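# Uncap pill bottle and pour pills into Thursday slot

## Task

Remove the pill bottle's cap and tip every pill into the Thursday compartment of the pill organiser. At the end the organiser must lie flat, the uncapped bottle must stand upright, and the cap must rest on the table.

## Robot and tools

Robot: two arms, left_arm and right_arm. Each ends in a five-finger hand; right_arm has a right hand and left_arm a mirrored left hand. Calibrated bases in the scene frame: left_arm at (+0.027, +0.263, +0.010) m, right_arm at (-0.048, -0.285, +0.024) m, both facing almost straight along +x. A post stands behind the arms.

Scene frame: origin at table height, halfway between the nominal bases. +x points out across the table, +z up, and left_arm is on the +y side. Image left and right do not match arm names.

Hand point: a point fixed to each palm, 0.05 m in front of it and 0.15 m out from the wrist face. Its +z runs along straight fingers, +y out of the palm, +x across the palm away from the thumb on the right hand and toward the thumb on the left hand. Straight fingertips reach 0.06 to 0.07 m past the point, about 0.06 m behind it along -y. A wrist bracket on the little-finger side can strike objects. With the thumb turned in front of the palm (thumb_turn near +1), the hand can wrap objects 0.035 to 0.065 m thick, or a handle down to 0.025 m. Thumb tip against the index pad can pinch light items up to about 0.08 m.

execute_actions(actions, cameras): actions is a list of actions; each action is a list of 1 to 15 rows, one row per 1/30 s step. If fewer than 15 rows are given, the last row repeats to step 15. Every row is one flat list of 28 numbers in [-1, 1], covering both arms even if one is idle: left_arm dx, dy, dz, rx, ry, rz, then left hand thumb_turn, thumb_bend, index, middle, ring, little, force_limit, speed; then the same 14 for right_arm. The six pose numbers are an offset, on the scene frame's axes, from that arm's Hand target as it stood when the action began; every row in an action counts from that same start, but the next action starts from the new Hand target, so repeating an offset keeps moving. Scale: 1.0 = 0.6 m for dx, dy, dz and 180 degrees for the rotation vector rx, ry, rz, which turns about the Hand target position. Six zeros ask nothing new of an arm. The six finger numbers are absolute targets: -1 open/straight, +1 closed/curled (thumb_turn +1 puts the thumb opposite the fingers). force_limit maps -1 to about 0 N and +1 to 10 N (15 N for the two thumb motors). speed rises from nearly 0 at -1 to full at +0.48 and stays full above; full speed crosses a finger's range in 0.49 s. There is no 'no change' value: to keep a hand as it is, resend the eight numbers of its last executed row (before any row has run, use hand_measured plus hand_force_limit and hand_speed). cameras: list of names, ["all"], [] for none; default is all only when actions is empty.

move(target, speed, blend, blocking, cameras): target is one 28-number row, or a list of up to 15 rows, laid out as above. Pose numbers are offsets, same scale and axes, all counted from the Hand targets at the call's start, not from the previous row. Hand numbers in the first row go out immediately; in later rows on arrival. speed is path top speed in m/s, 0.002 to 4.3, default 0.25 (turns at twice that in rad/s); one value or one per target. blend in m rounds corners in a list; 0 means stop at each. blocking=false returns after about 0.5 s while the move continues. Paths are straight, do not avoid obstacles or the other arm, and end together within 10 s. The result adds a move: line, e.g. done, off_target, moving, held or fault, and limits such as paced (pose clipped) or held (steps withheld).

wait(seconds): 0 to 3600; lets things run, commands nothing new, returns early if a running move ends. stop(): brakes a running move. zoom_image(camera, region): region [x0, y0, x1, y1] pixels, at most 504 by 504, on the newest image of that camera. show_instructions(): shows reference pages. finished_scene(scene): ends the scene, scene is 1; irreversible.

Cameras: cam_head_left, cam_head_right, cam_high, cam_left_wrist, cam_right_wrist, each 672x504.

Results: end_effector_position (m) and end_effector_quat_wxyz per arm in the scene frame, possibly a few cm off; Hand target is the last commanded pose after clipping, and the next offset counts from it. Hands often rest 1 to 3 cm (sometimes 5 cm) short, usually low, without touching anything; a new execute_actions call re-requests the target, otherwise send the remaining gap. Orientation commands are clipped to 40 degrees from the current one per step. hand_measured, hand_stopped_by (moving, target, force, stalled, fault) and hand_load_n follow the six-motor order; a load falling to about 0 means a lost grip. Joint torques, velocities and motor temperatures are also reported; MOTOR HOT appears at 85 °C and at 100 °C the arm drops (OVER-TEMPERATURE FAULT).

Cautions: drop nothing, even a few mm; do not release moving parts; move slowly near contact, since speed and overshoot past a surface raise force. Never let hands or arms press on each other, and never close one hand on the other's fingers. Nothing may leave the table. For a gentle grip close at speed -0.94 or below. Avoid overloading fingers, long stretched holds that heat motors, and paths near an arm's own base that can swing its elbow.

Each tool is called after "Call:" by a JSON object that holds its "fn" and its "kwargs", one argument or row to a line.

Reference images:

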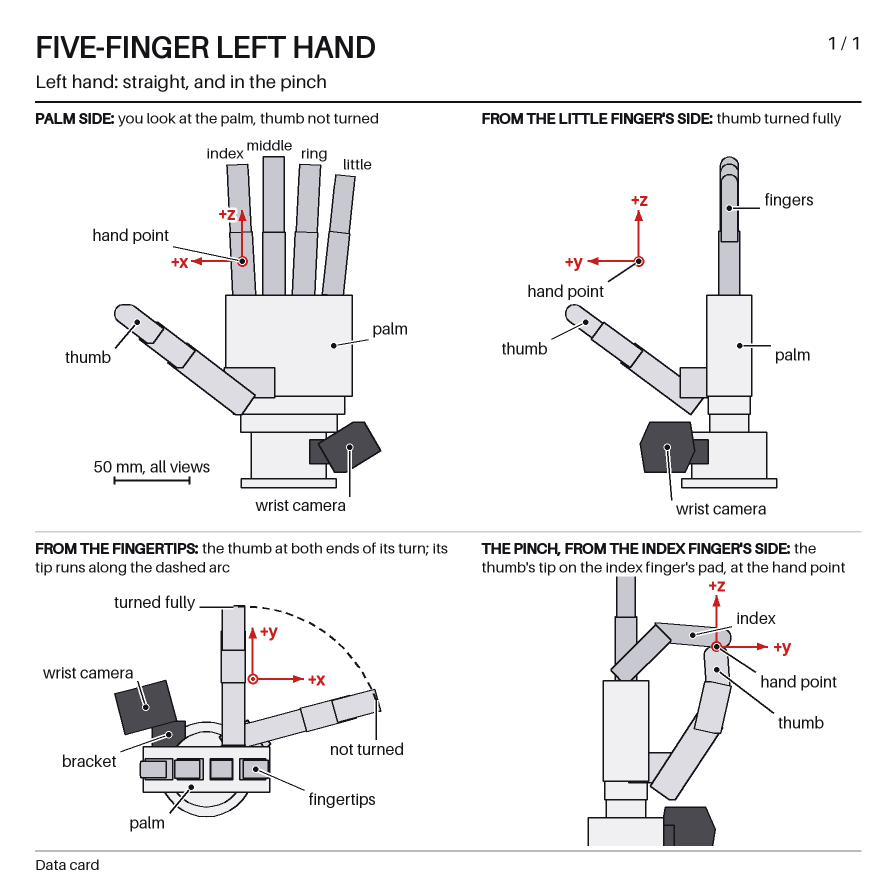

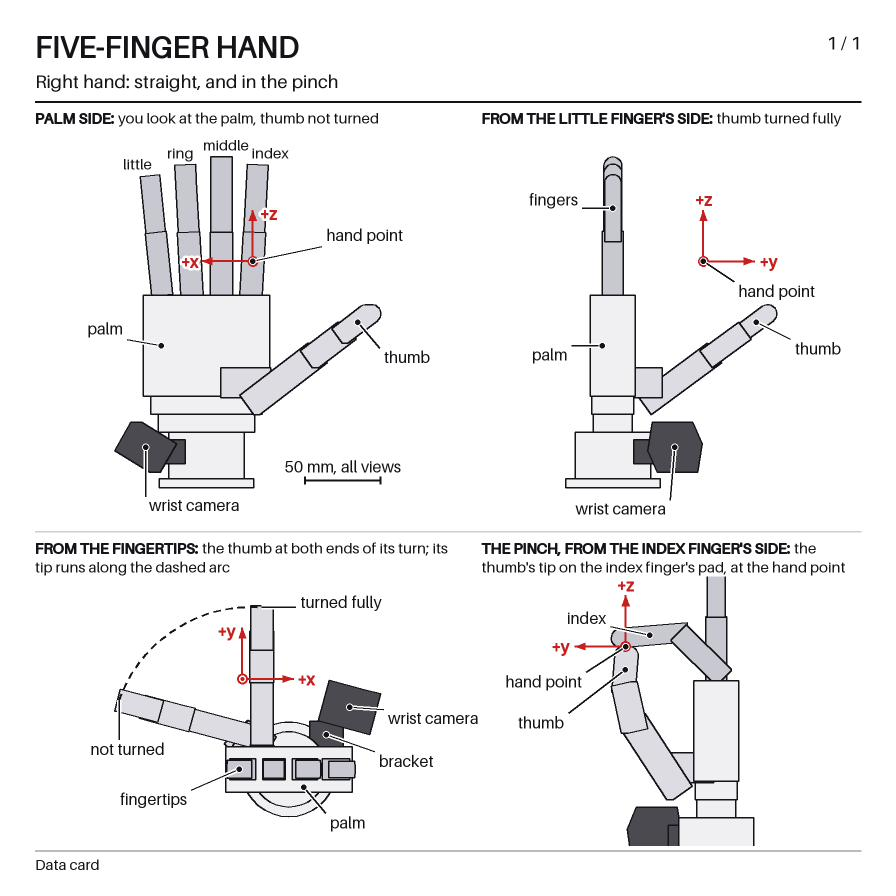

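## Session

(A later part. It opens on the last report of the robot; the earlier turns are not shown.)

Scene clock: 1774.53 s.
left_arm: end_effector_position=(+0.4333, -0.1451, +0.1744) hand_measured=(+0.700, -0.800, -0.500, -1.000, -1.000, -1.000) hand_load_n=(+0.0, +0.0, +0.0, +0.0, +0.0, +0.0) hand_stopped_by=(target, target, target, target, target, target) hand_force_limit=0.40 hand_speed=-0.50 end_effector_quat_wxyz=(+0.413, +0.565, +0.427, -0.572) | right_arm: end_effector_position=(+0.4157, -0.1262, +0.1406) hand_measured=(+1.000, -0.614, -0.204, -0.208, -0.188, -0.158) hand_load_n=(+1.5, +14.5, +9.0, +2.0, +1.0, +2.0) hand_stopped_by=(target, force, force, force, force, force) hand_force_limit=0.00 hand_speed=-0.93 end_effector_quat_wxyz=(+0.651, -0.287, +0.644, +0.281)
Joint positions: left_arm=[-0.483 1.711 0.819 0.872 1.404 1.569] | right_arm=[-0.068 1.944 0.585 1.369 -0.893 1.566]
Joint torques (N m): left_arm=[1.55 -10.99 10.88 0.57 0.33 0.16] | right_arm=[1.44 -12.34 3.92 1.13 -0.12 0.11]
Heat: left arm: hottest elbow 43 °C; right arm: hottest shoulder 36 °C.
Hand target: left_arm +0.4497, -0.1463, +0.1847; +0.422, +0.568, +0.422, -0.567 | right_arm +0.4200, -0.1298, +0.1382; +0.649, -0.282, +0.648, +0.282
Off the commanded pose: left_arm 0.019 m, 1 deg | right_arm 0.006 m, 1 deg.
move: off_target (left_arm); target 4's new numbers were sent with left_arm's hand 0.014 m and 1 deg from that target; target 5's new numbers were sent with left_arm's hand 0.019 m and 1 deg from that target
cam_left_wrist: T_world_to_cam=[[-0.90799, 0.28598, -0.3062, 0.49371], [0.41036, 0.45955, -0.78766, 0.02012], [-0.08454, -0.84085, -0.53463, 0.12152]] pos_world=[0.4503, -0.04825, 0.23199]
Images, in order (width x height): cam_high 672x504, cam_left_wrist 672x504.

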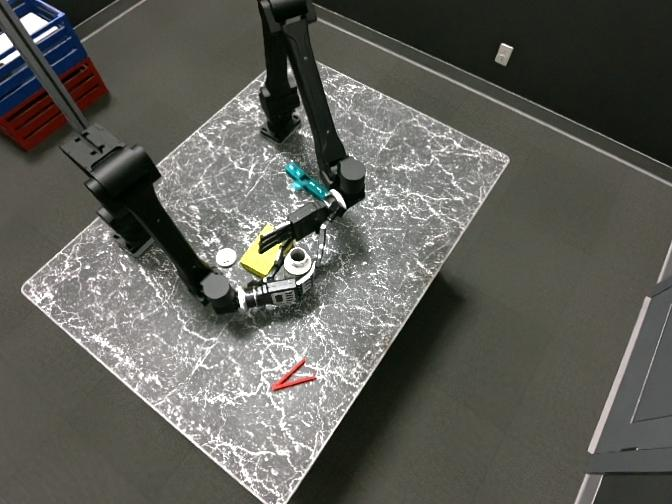

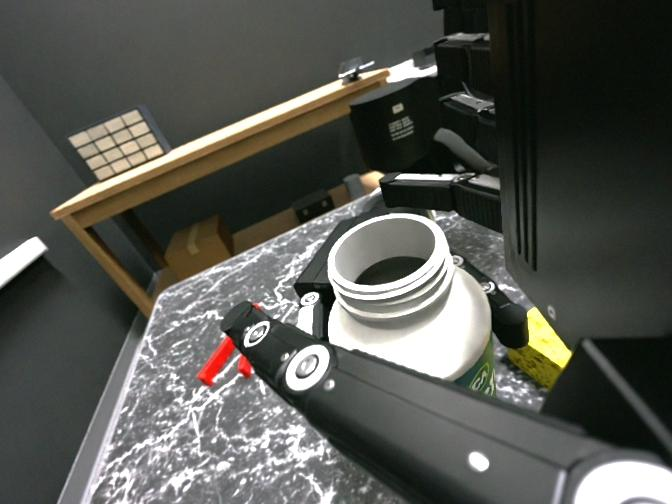

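Call:
{"fn": "execute_actions", "kwargs": {
  "actions": []
}}

Call:
{"fn": "zoom_image", "kwargs": {
  "camera": "cam_high",
  "region": [190, 170, 380, 360]
}}

Call:
{"fn": "zoom_image", "kwargs": {
  "camera": "cam_head_left",
  "region": [240, 150, 500, 380]
}}

Call:
{"fn": "zoom_image", "kwargs": {
  "camera": "cam_head_right",
  "region": [240, 150, 500, 380]
}}

Scene clock: 1777.57 s.
left_arm: end_effector_position=(+0.4333, -0.1451, +0.1744) hand_measured=(+0.700, -0.800, -0.500, -1.000, -1.000, -1.000) hand_load_n=(+0.0, +0.0, +0.0, +0.0, +0.0, +0.0) hand_stopped_by=(target, target, target, target, target, target) hand_force_limit=0.40 hand_speed=-0.50 end_effector_quat_wxyz=(+0.413, +0.565, +0.427, -0.572) | right_arm: end_effector_position=(+0.4157, -0.1262, +0.1406) hand_measured=(+1.000, -0.614, -0.204, -0.208, -0.188, -0.158) hand_load_n=(+2.0, +14.5, +9.5, +2.0, +1.0, +1.5) hand_stopped_by=(target, force, force, force, force, force) hand_force_limit=0.00 hand_speed=-0.93 end_effector_quat_wxyz=(+0.651, -0.287, +0.644, +0.281)
Joint positions: left_arm=[-0.483 1.711 0.819 0.872 1.404 1.569] | right_arm=[-0.068 1.944 0.585 1.369 -0.893 1.566]
Joint velocities: within noise
Joint torques (N m): left_arm=[1.55 -11.11 10.88 0.57 0.32 0.16] | right_arm=[1.38 -12.34 3.92 1.13 -0.12 0.11]
Motor temperatures (°C): left_arm=[28 32 44 28 31 31] | right_arm=[28 36 32 32 32 28]
Heat: left arm: hottest elbow 44 °C; right arm: hottest shoulder 36 °C.
Hand target: left_arm +0.4497, -0.1463, +0.1847; +0.422, +0.568, +0.422, -0.567 | right_arm +0.4200, -0.1298, +0.1382; +0.649, -0.282, +0.648, +0.282
Off the commanded pose: left_arm 0.019 m, 1 deg | right_arm 0.006 m, 1 deg.
camera_calibration:
cam_left_wrist: T_world_to_cam=[[-0.90799, 0.28598, -0.3062, 0.49371], [0.41036, 0.45955, -0.78766, 0.02012], [-0.08454, -0.84085, -0.53463, 0.12152]] pos_world=[0.4503, -0.04825, 0.23199]
cam_right_wrist: T_world_to_cam=[[-0.74446, 0.618, -0.25269, 0.41907], [-0.49812, -0.26208, 0.82656, 0.05288], [0.44458, 0.74121, 0.50294, -0.04472]] pos_world=[0.35821, -0.21198, 0.08468]

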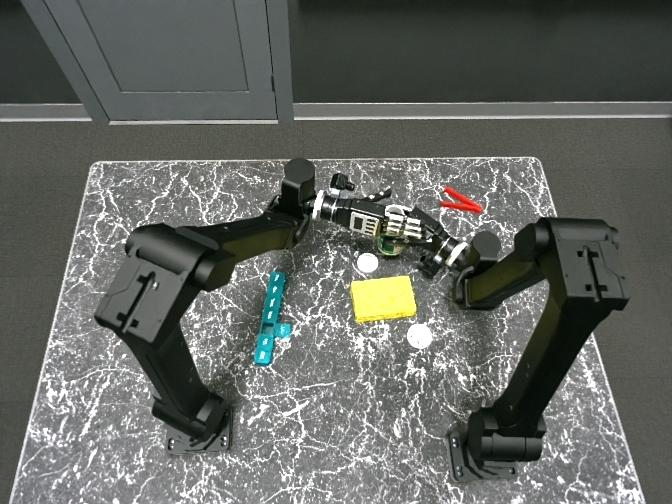

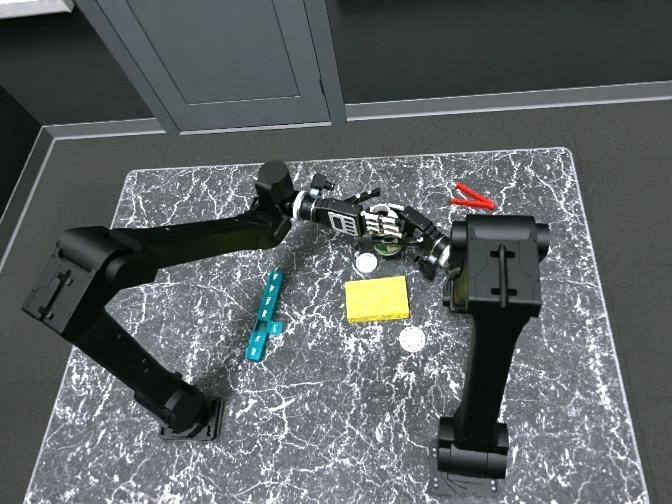

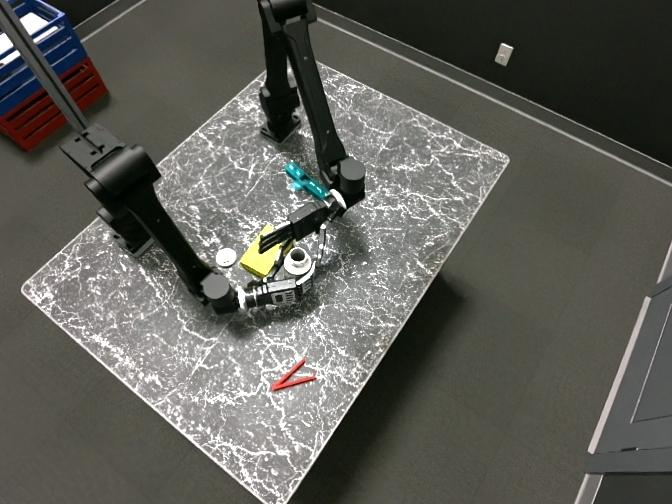

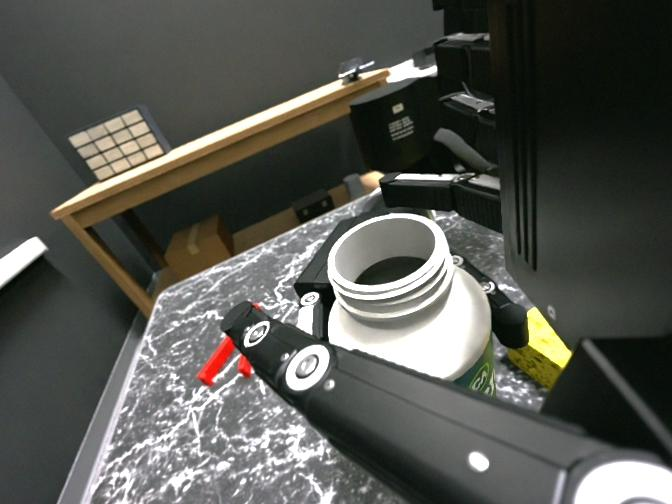

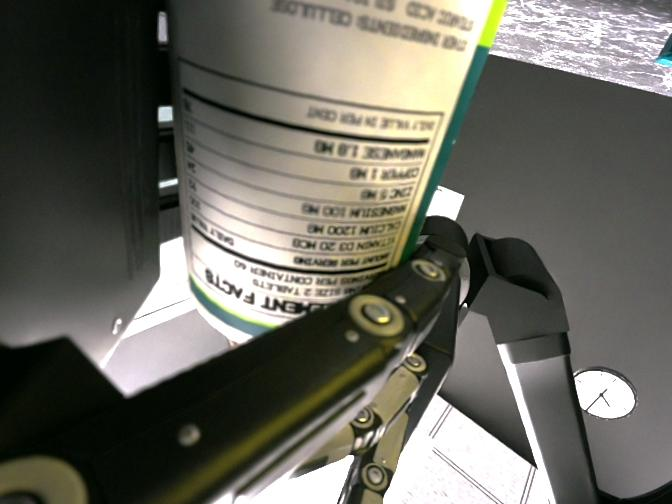

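Scaled by 2.653 from the camera's image (finer frame: 960x720).

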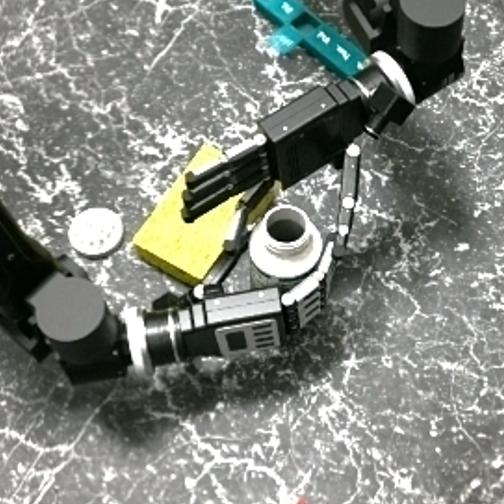

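Scaled by 1.938 from the camera's image (finer frame: 960x720).

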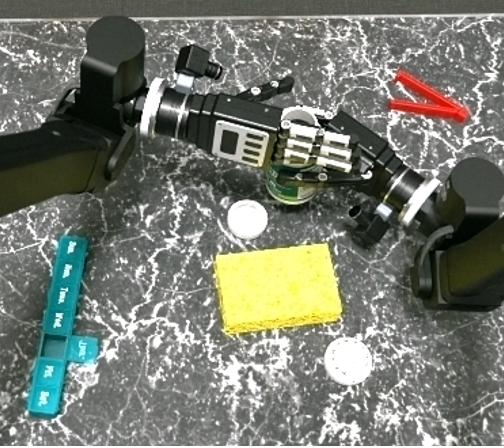

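Scaled by 1.938 from the camera's image (finer frame: 960x720).

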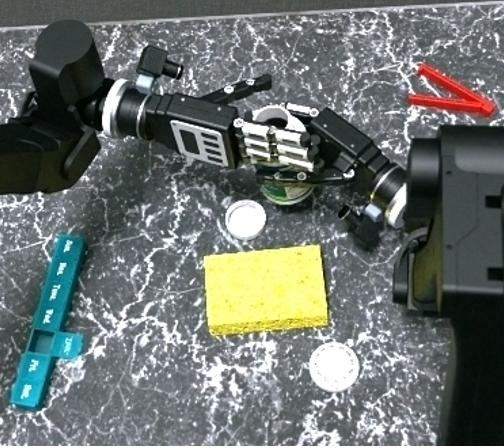

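Call:
{"fn": "move", "kwargs": {
  "target": [
    [0,0.0,0.2,0,0,0,0.7,-0.8,-0.6,-1,-1,-1,0.4,-0.5,0,0,0,0,0,0,1,0.8,0.8,0.8,0.35,0.4,0.0,-0.93],
    [-0.116,0.494,0.2255,0,0,0.333,0.7,-0.8,-0.6,-1,-1,-1,0.4,-0.5,-0.1,0.133,0.203,0,0,0,1,0.8,0.8,0.8,0.35,0.4,0.0,-0.93],
    [-0.19,0.94,0.192,0,0,0.589,0.7,-0.8,-0.6,-1,-1,-1,0.4,-0.5,-0.2,0.2163,0.17,0,0,0,1,0.8,0.8,0.8,0.35,0.4,0.0,-0.93]
  ],
  "speed": [0.15,0.25,0.3],
  "blend": [0.01,0.03,0],
  "cameras": ["all"]
}}

Scene clock: 1826.00 s.
left_arm: end_effector_position=(+0.3361, +0.4118, +0.2964) hand_measured=(+0.700, -0.800, -0.600, -1.000, -1.000, -1.000) hand_load_n=(+0.5, +0.0, +0.0, +0.0, +0.0, +0.0) hand_stopped_by=(target, target, target, target, target, target) hand_force_limit=0.40 hand_speed=-0.50 end_effector_quat_wxyz=(+0.704, +0.004, +0.711, -0.014) | right_arm: end_effector_position=(+0.3071, -0.0042, +0.2328) hand_measured=(+1.000, -0.614, -0.204, -0.208, -0.188, -0.158) hand_load_n=(+1.5, +14.5, +9.0, +2.0, +1.0, +2.0) hand_stopped_by=(target, force, force, force, force, force) hand_force_limit=0.00 hand_speed=-0.93 end_effector_quat_wxyz=(+0.642, -0.279, +0.659, +0.277)
Joint positions: left_arm=[0.673 0.362 0.343 0.006 0.715 1.565] | right_arm=[0.356 1.38 0.331 1.022 -0.45 1.566]
Joint torques (N m): left_arm=[1.79 0.97 11.43 2.09 0.21 0.24] | right_arm=[3.31 -8 5.45 2.59 0.04 0.11]
Heat: left arm: hottest elbow 45 °C; right arm: hottest shoulder 36 °C.
Hand target: left_arm +0.3357, +0.4178, +0.2999; +0.707, +0.005, +0.707, -0.004 | right_arm +0.3000, -0.0002, +0.2401; +0.649, -0.282, +0.648, +0.282
Off the commanded pose: left_arm 0.007 m, 1 deg | right_arm 0.011 m, 2 deg.
move: off_target (right_arm)
cam_left_wrist: T_world_to_cam=[[-0.03087, -0.94937, -0.31263, 0.49939], [-0.55862, 0.27576, -0.78224, 0.29985], [0.82885, 0.15049, -0.53885, -0.06717]] pos_world=[0.23859, 0.40153, 0.35449]
cam_right_wrist: T_world_to_cam=[[-0.74071, 0.63009, -0.23311, 0.28044], [-0.47485, -0.24556, 0.84511, -0.05681], [0.47526, 0.73667, 0.48109, -0.13764]] pos_world=[0.24616, -0.08926, 0.17959]

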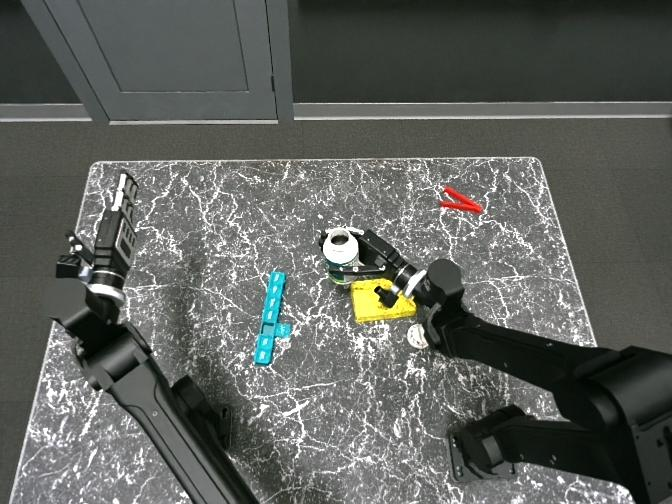

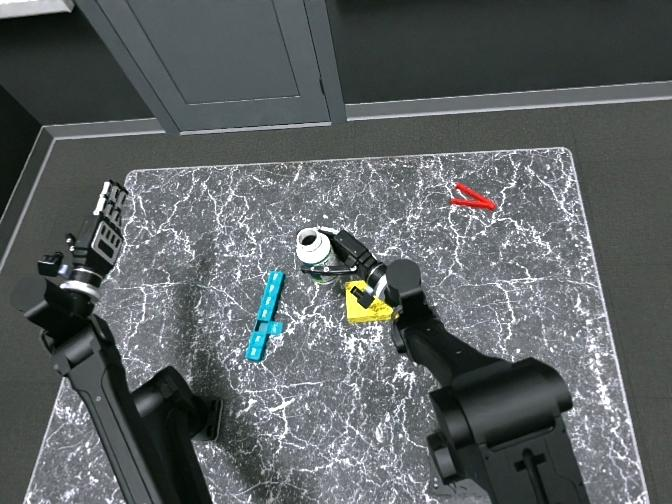

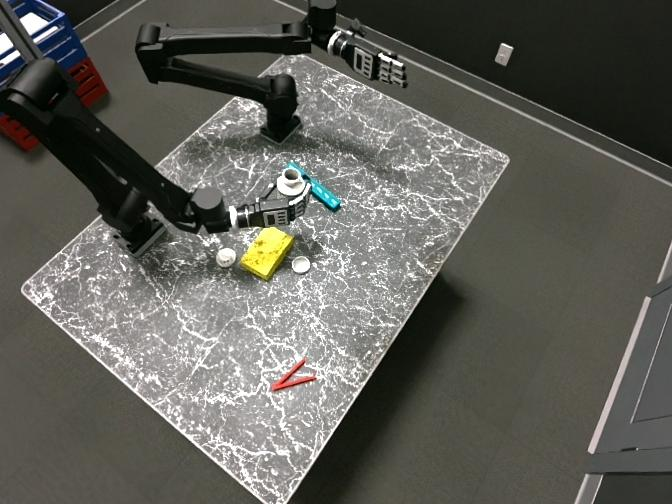

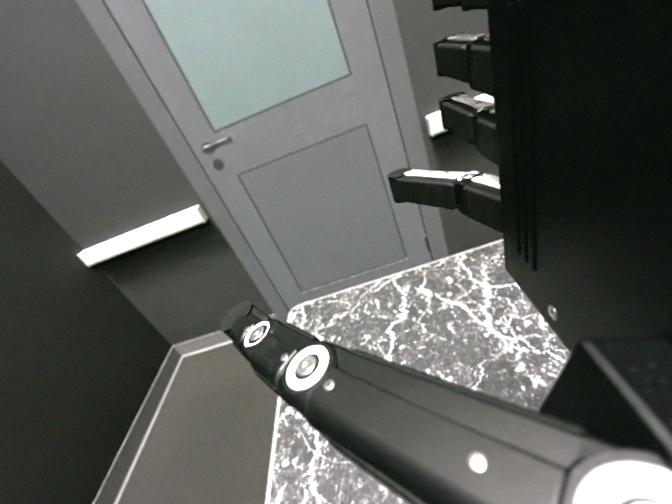

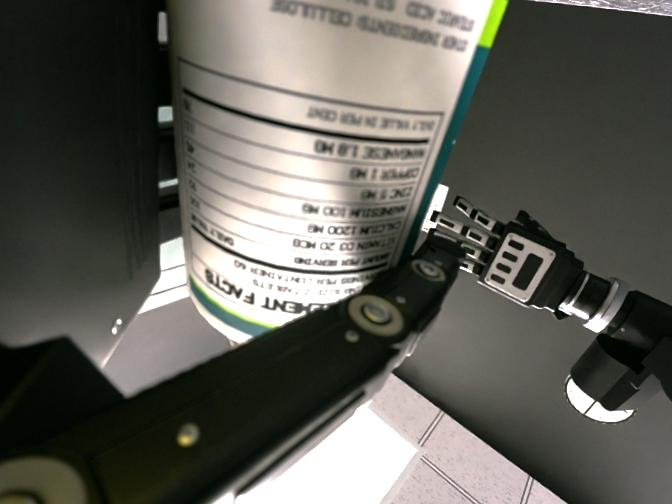

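Call:
{"fn": "zoom_image", "kwargs": {
  "camera": "cam_head_left",
  "region": [300, 200, 420, 320]
}}

Call:
{"fn": "zoom_image", "kwargs": {
  "camera": "cam_high",
  "region": [240, 140, 350, 250]
}}

Call:
{"fn": "zoom_image", "kwargs": {
  "camera": "cam_head_left",
  "region": [240, 260, 310, 370]
}}

Scaled by 4.200 from the camera's image (finer frame: 960x720).

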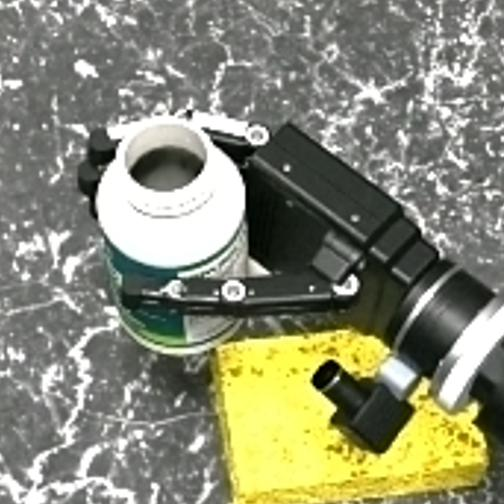

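Scaled by 4.582 from the camera's image (finer frame: 960x720).

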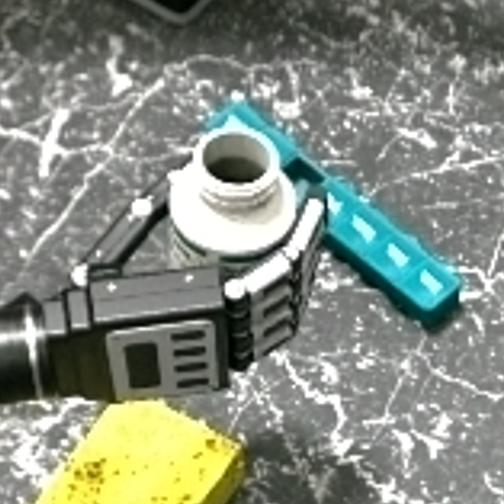

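Scaled by 4.582 from the camera's image (finer frame: 960x720).

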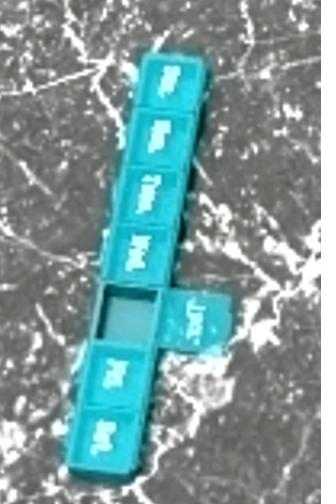

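Call:
{"fn": "move", "kwargs": {
  "target": [0,0,0,0,0,0,0.7,-0.8,-0.6,-1,-1,-1,0.4,-0.5,-0.1,0.175,-0.067,-0.379,-0.406,0,1,0.8,0.8,0.8,0.35,0.4,0.0,-0.93],
  "speed": 0.15,
  "cameras": ["all"]
}}

Scene clock: 1853.73 s.
left_arm: end_effector_position=(+0.3361, +0.4119, +0.2963) hand_measured=(+0.700, -0.800, -0.600, -1.000, -1.000, -1.000) hand_load_n=(+0.0, +0.5, +0.0, +0.0, +0.0, +0.0) hand_stopped_by=(target, target, target, target, target, target) hand_force_limit=0.40 hand_speed=-0.50 end_effector_quat_wxyz=(+0.703, +0.004, +0.711, -0.014) | right_arm: end_effector_position=(+0.2366, +0.0898, +0.1865) hand_measured=(+1.000, -0.614, -0.204, -0.208, -0.188, -0.158) hand_load_n=(+1.5, +15.0, +9.0, +2.0, +1.0, +2.0) hand_stopped_by=(target, force, force, force, force, force) hand_force_limit=0.00 hand_speed=-0.93 end_effector_quat_wxyz=(-0.625, +0.683, -0.209, +0.314)
Joint positions: left_arm=[0.673 0.362 0.343 0.006 0.715 1.565] | right_arm=[0.927 1.165 0.37 0.776 0.122 -0.166]
Joint torques (N m): left_arm=[1.73 1.03 11.43 2.04 0.22 0.23] | right_arm=[3.31 -4.54 11.49 1.37 0.07 -0.09]
Heat: left arm: hottest elbow 44 °C; right arm: hottest shoulder 35 °C.
Hand target: left_arm +0.3357, +0.4178, +0.2998; +0.707, +0.005, +0.707, -0.004 | right_arm +0.2399, +0.1049, +0.2000; -0.632, +0.679, -0.201, +0.315
Off the commanded pose: left_arm 0.007 m, 1 deg | right_arm 0.020 m, 1 deg.
move: off_target (right_arm)
cam_left_wrist: T_world_to_cam=[[-0.03095, -0.94945, -0.3124, 0.49936], [-0.55888, 0.27556, -0.78212, 0.30001], [0.82867, 0.15039, -0.53916, -0.06705]] pos_world=[0.23869, 0.40153, 0.35449]
cam_right_wrist: T_world_to_cam=[[0.24177, -0.32587, -0.91398, 0.13856], [-0.93813, 0.16217, -0.30597, 0.25965], [0.24793, 0.9314, -0.2665, 0.0247]] pos_world=[0.20396, -0.01997, 0.21267]

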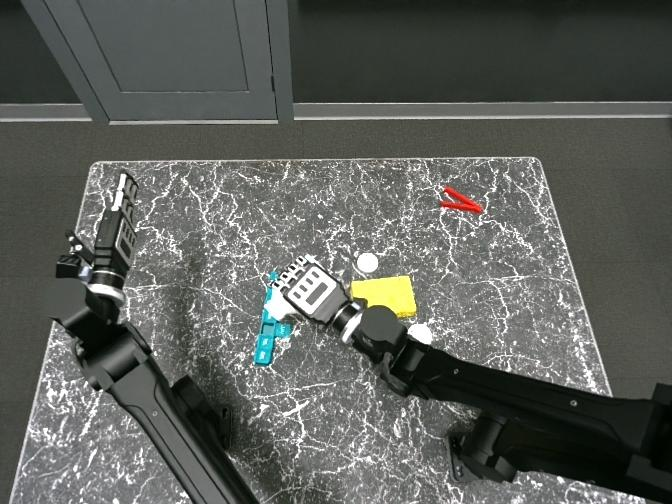

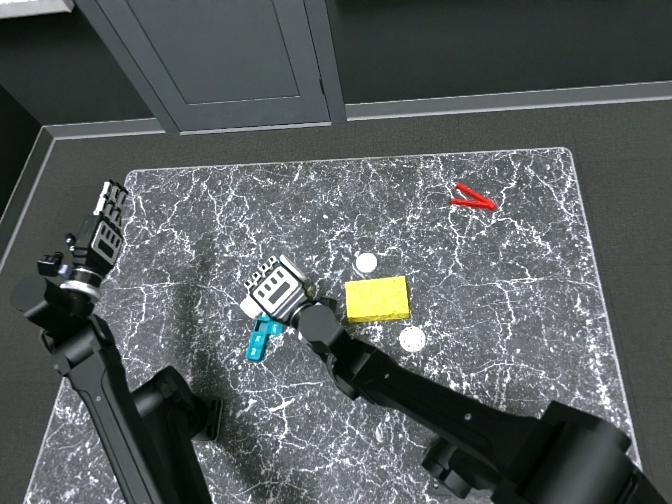

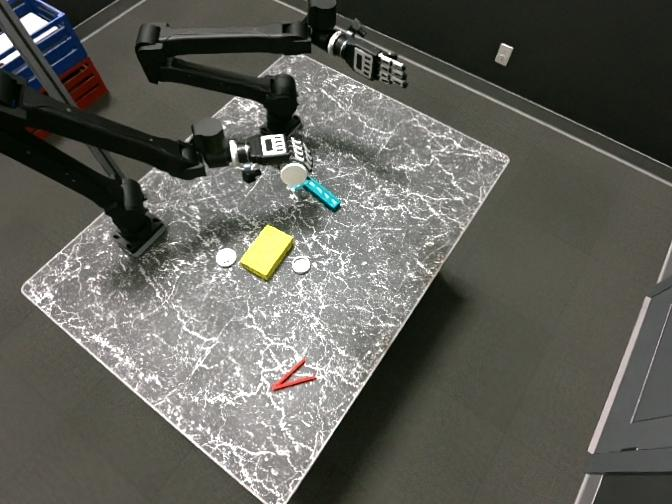

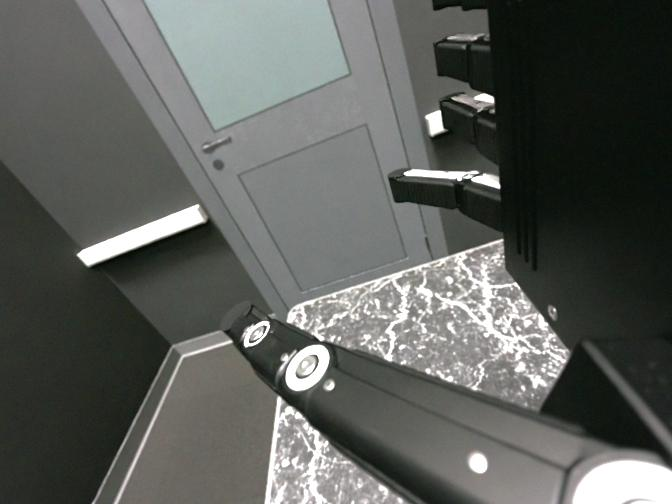

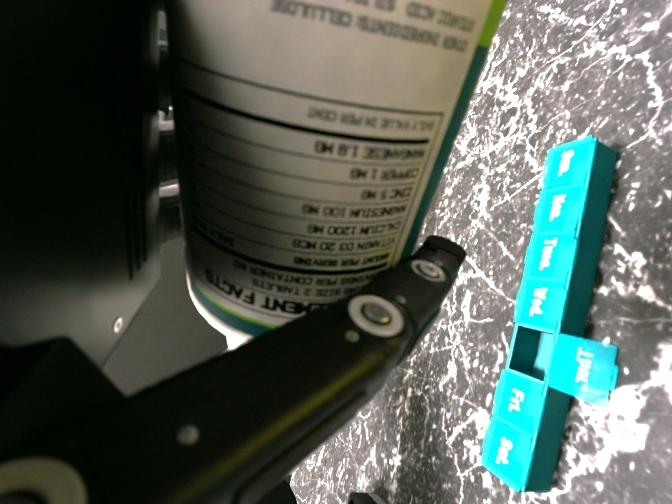

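Call:
{"fn": "zoom_image", "kwargs": {
  "camera": "cam_head_left",
  "region": [240, 250, 360, 370]
}}

Call:
{"fn": "zoom_image", "kwargs": {
  "camera": "cam_head_right",
  "region": [220, 245, 340, 365]
}}

Call:
{"fn": "zoom_image", "kwargs": {
  "camera": "cam_high",
  "region": [250, 120, 360, 230]
}}

Scaled by 4.200 from the camera's image (finer frame: 960x720).

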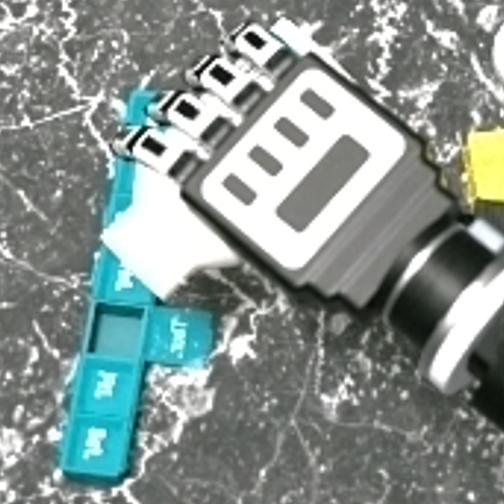

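Scaled by 4.200 from the camera's image (finer frame: 960x720).

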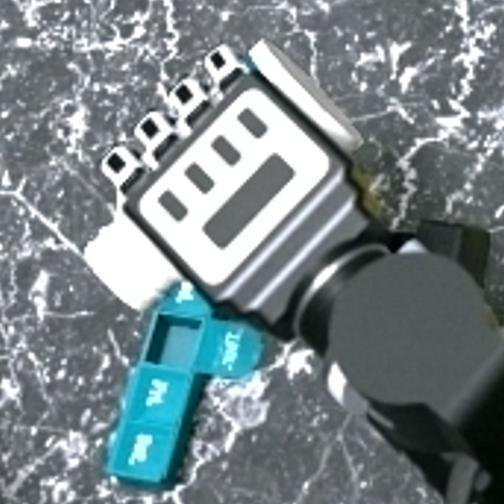

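Scaled by 4.582 from the camera's image (finer frame: 960x720).

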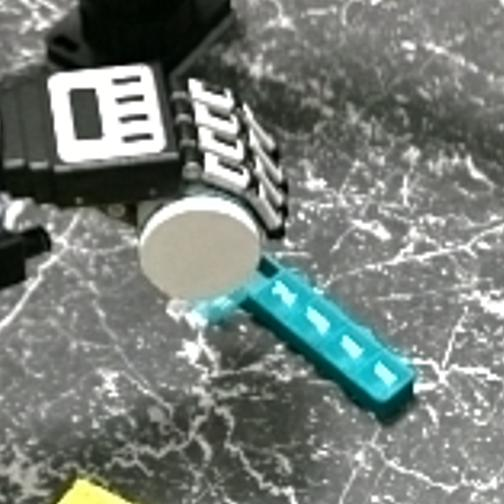

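Call:
{"fn": "move", "kwargs": {
  "target": [0,0,0,0,0,0,0.7,-0.8,-0.6,-1,-1,-1,0.4,-0.5,0.0368,0.0368,-0.1133,-0.0568,-0.0609,0,1,0.8,0.8,0.8,0.35,0.4,0.0,-0.93],
  "speed": 0.1,
  "cameras": ["cam_head_left","cam_head_right","cam_high","cam_right_wrist"]
}}

Call:
{"fn": "zoom_image", "kwargs": {
  "camera": "cam_head_left",
  "region": [240, 250, 360, 370]
}}

Call:
{"fn": "zoom_image", "kwargs": {
  "camera": "cam_head_right",
  "region": [220, 245, 340, 365]
}}

Call:
{"fn": "zoom_image", "kwargs": {
  "camera": "cam_high",
  "region": [250, 120, 360, 230]
}}

Scene clock: 1871.53 s.
left_arm: end_effector_position=(+0.3361, +0.4119, +0.2963) hand_measured=(+0.700, -0.800, -0.600, -1.000, -1.000, -1.000) hand_load_n=(+0.0, +0.0, +0.0, +0.0, +0.0, +0.0) hand_stopped_by=(target, target, target, target, target, target) hand_force_limit=0.40 hand_speed=-0.50 end_effector_quat_wxyz=(+0.703, +0.004, +0.711, -0.014) | right_arm: end_effector_position=(+0.2591, +0.1102, +0.1188) hand_measured=(+1.000, -0.614, -0.204, -0.208, -0.188, -0.158) hand_load_n=(+2.0, +14.5, +9.0, +1.5, +1.0, +1.5) hand_stopped_by=(target, force, force, force, force, force) hand_force_limit=0.00 hand_speed=-0.93 end_effector_quat_wxyz=(-0.571, +0.712, -0.119, +0.390)
Joint positions: left_arm=[0.673 0.362 0.343 0.006 0.715 1.565] | right_arm=[0.965 1.495 0.401 1.051 0.162 -0.427]
Joint torques (N m): left_arm=[1.9 0.91 11.43 2.04 0.22 0.23] | right_arm=[3.37 -7.47 8.55 2.62 0.06 -0.04]
Heat: left arm: hottest elbow 44 °C; right arm: hottest shoulder 35 °C.
Hand target: left_arm +0.3357, +0.4178, +0.2998; +0.707, +0.005, +0.707, -0.004 | right_arm +0.2621, +0.1270, +0.1320; -0.586, +0.699, -0.111, +0.395
Off the commanded pose: left_arm 0.007 m, 1 deg | right_arm 0.021 m, 2 deg.
move: off_target (right_arm)
cam_right_wrist: T_world_to_cam=[[0.39408, -0.49345, -0.77538, 0.04057], [-0.86846, 0.07619, -0.48987, 0.26998], [0.3008, 0.86643, -0.39852, -0.00886]] pos_world=[0.22115, 0.00712, 0.16018]

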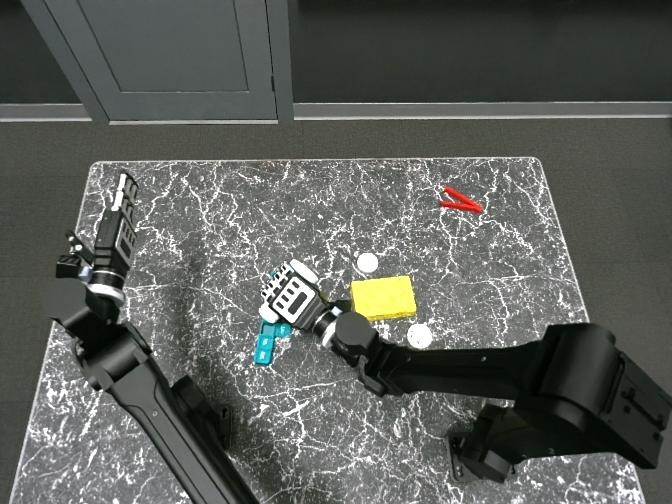

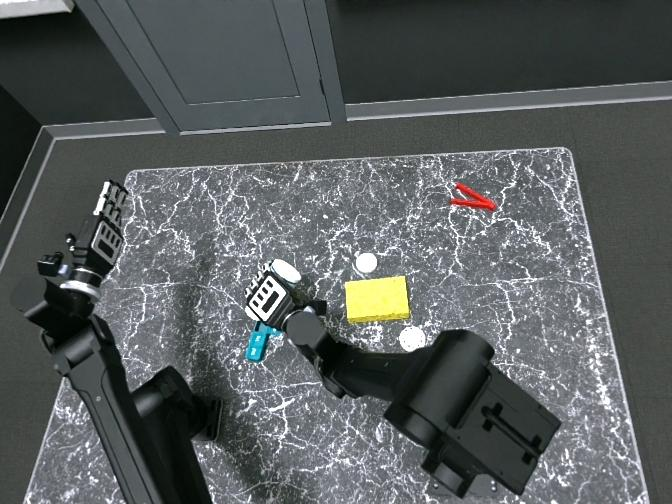

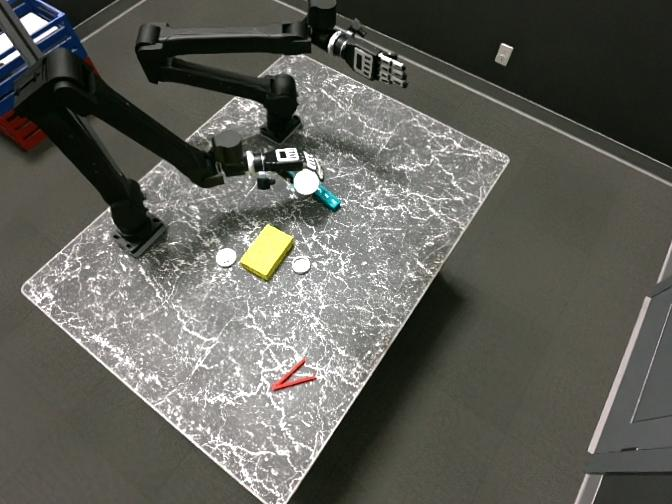

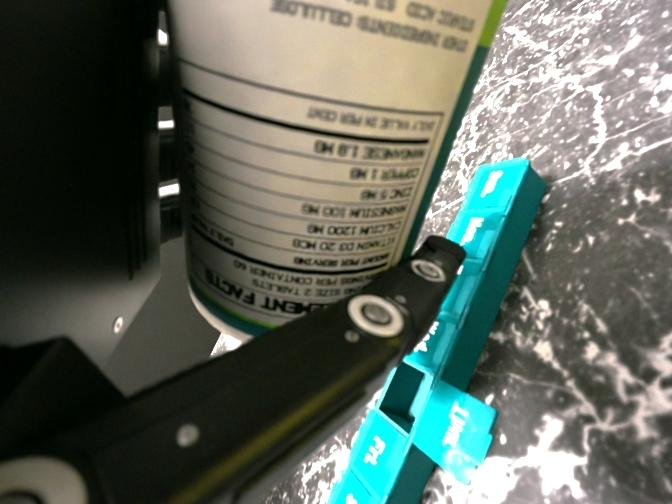

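Scaled by 4.200 from the camera's image (finer frame: 960x720).

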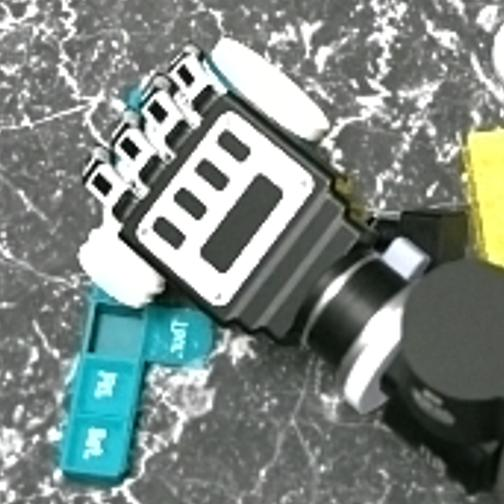

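Scaled by 4.200 from the camera's image (finer frame: 960x720).

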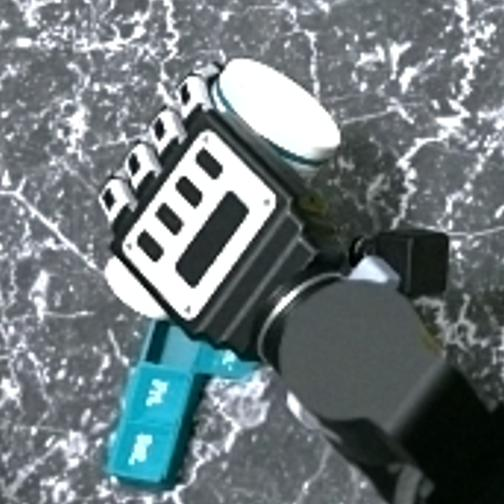

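Scaled by 4.582 from the camera's image (finer frame: 960x720).

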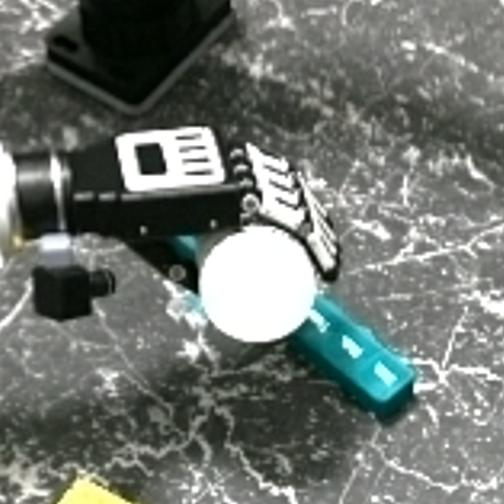

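Call:
{"fn": "zoom_image", "kwargs": {
  "camera": "cam_head_left",
  "region": [250, 295, 300, 345]
}}

Call:
{"fn": "zoom_image", "kwargs": {
  "camera": "cam_head_right",
  "region": [235, 295, 285, 345]
}}

Scaled by 10.080 from the camera's image (finer frame: 960x720).

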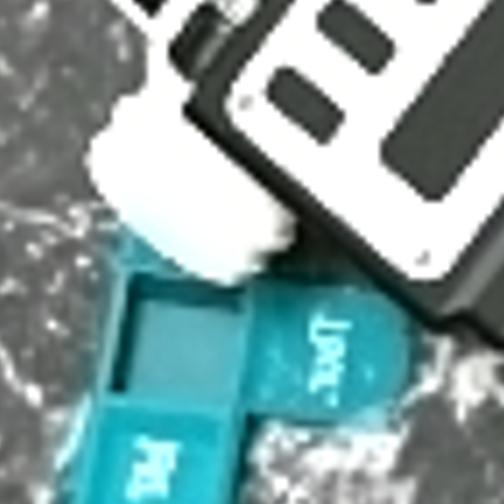

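Scaled by 10.080 from the camera's image (finer frame: 960x720).

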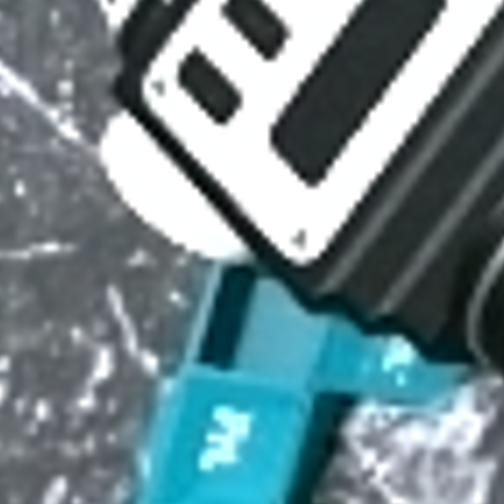

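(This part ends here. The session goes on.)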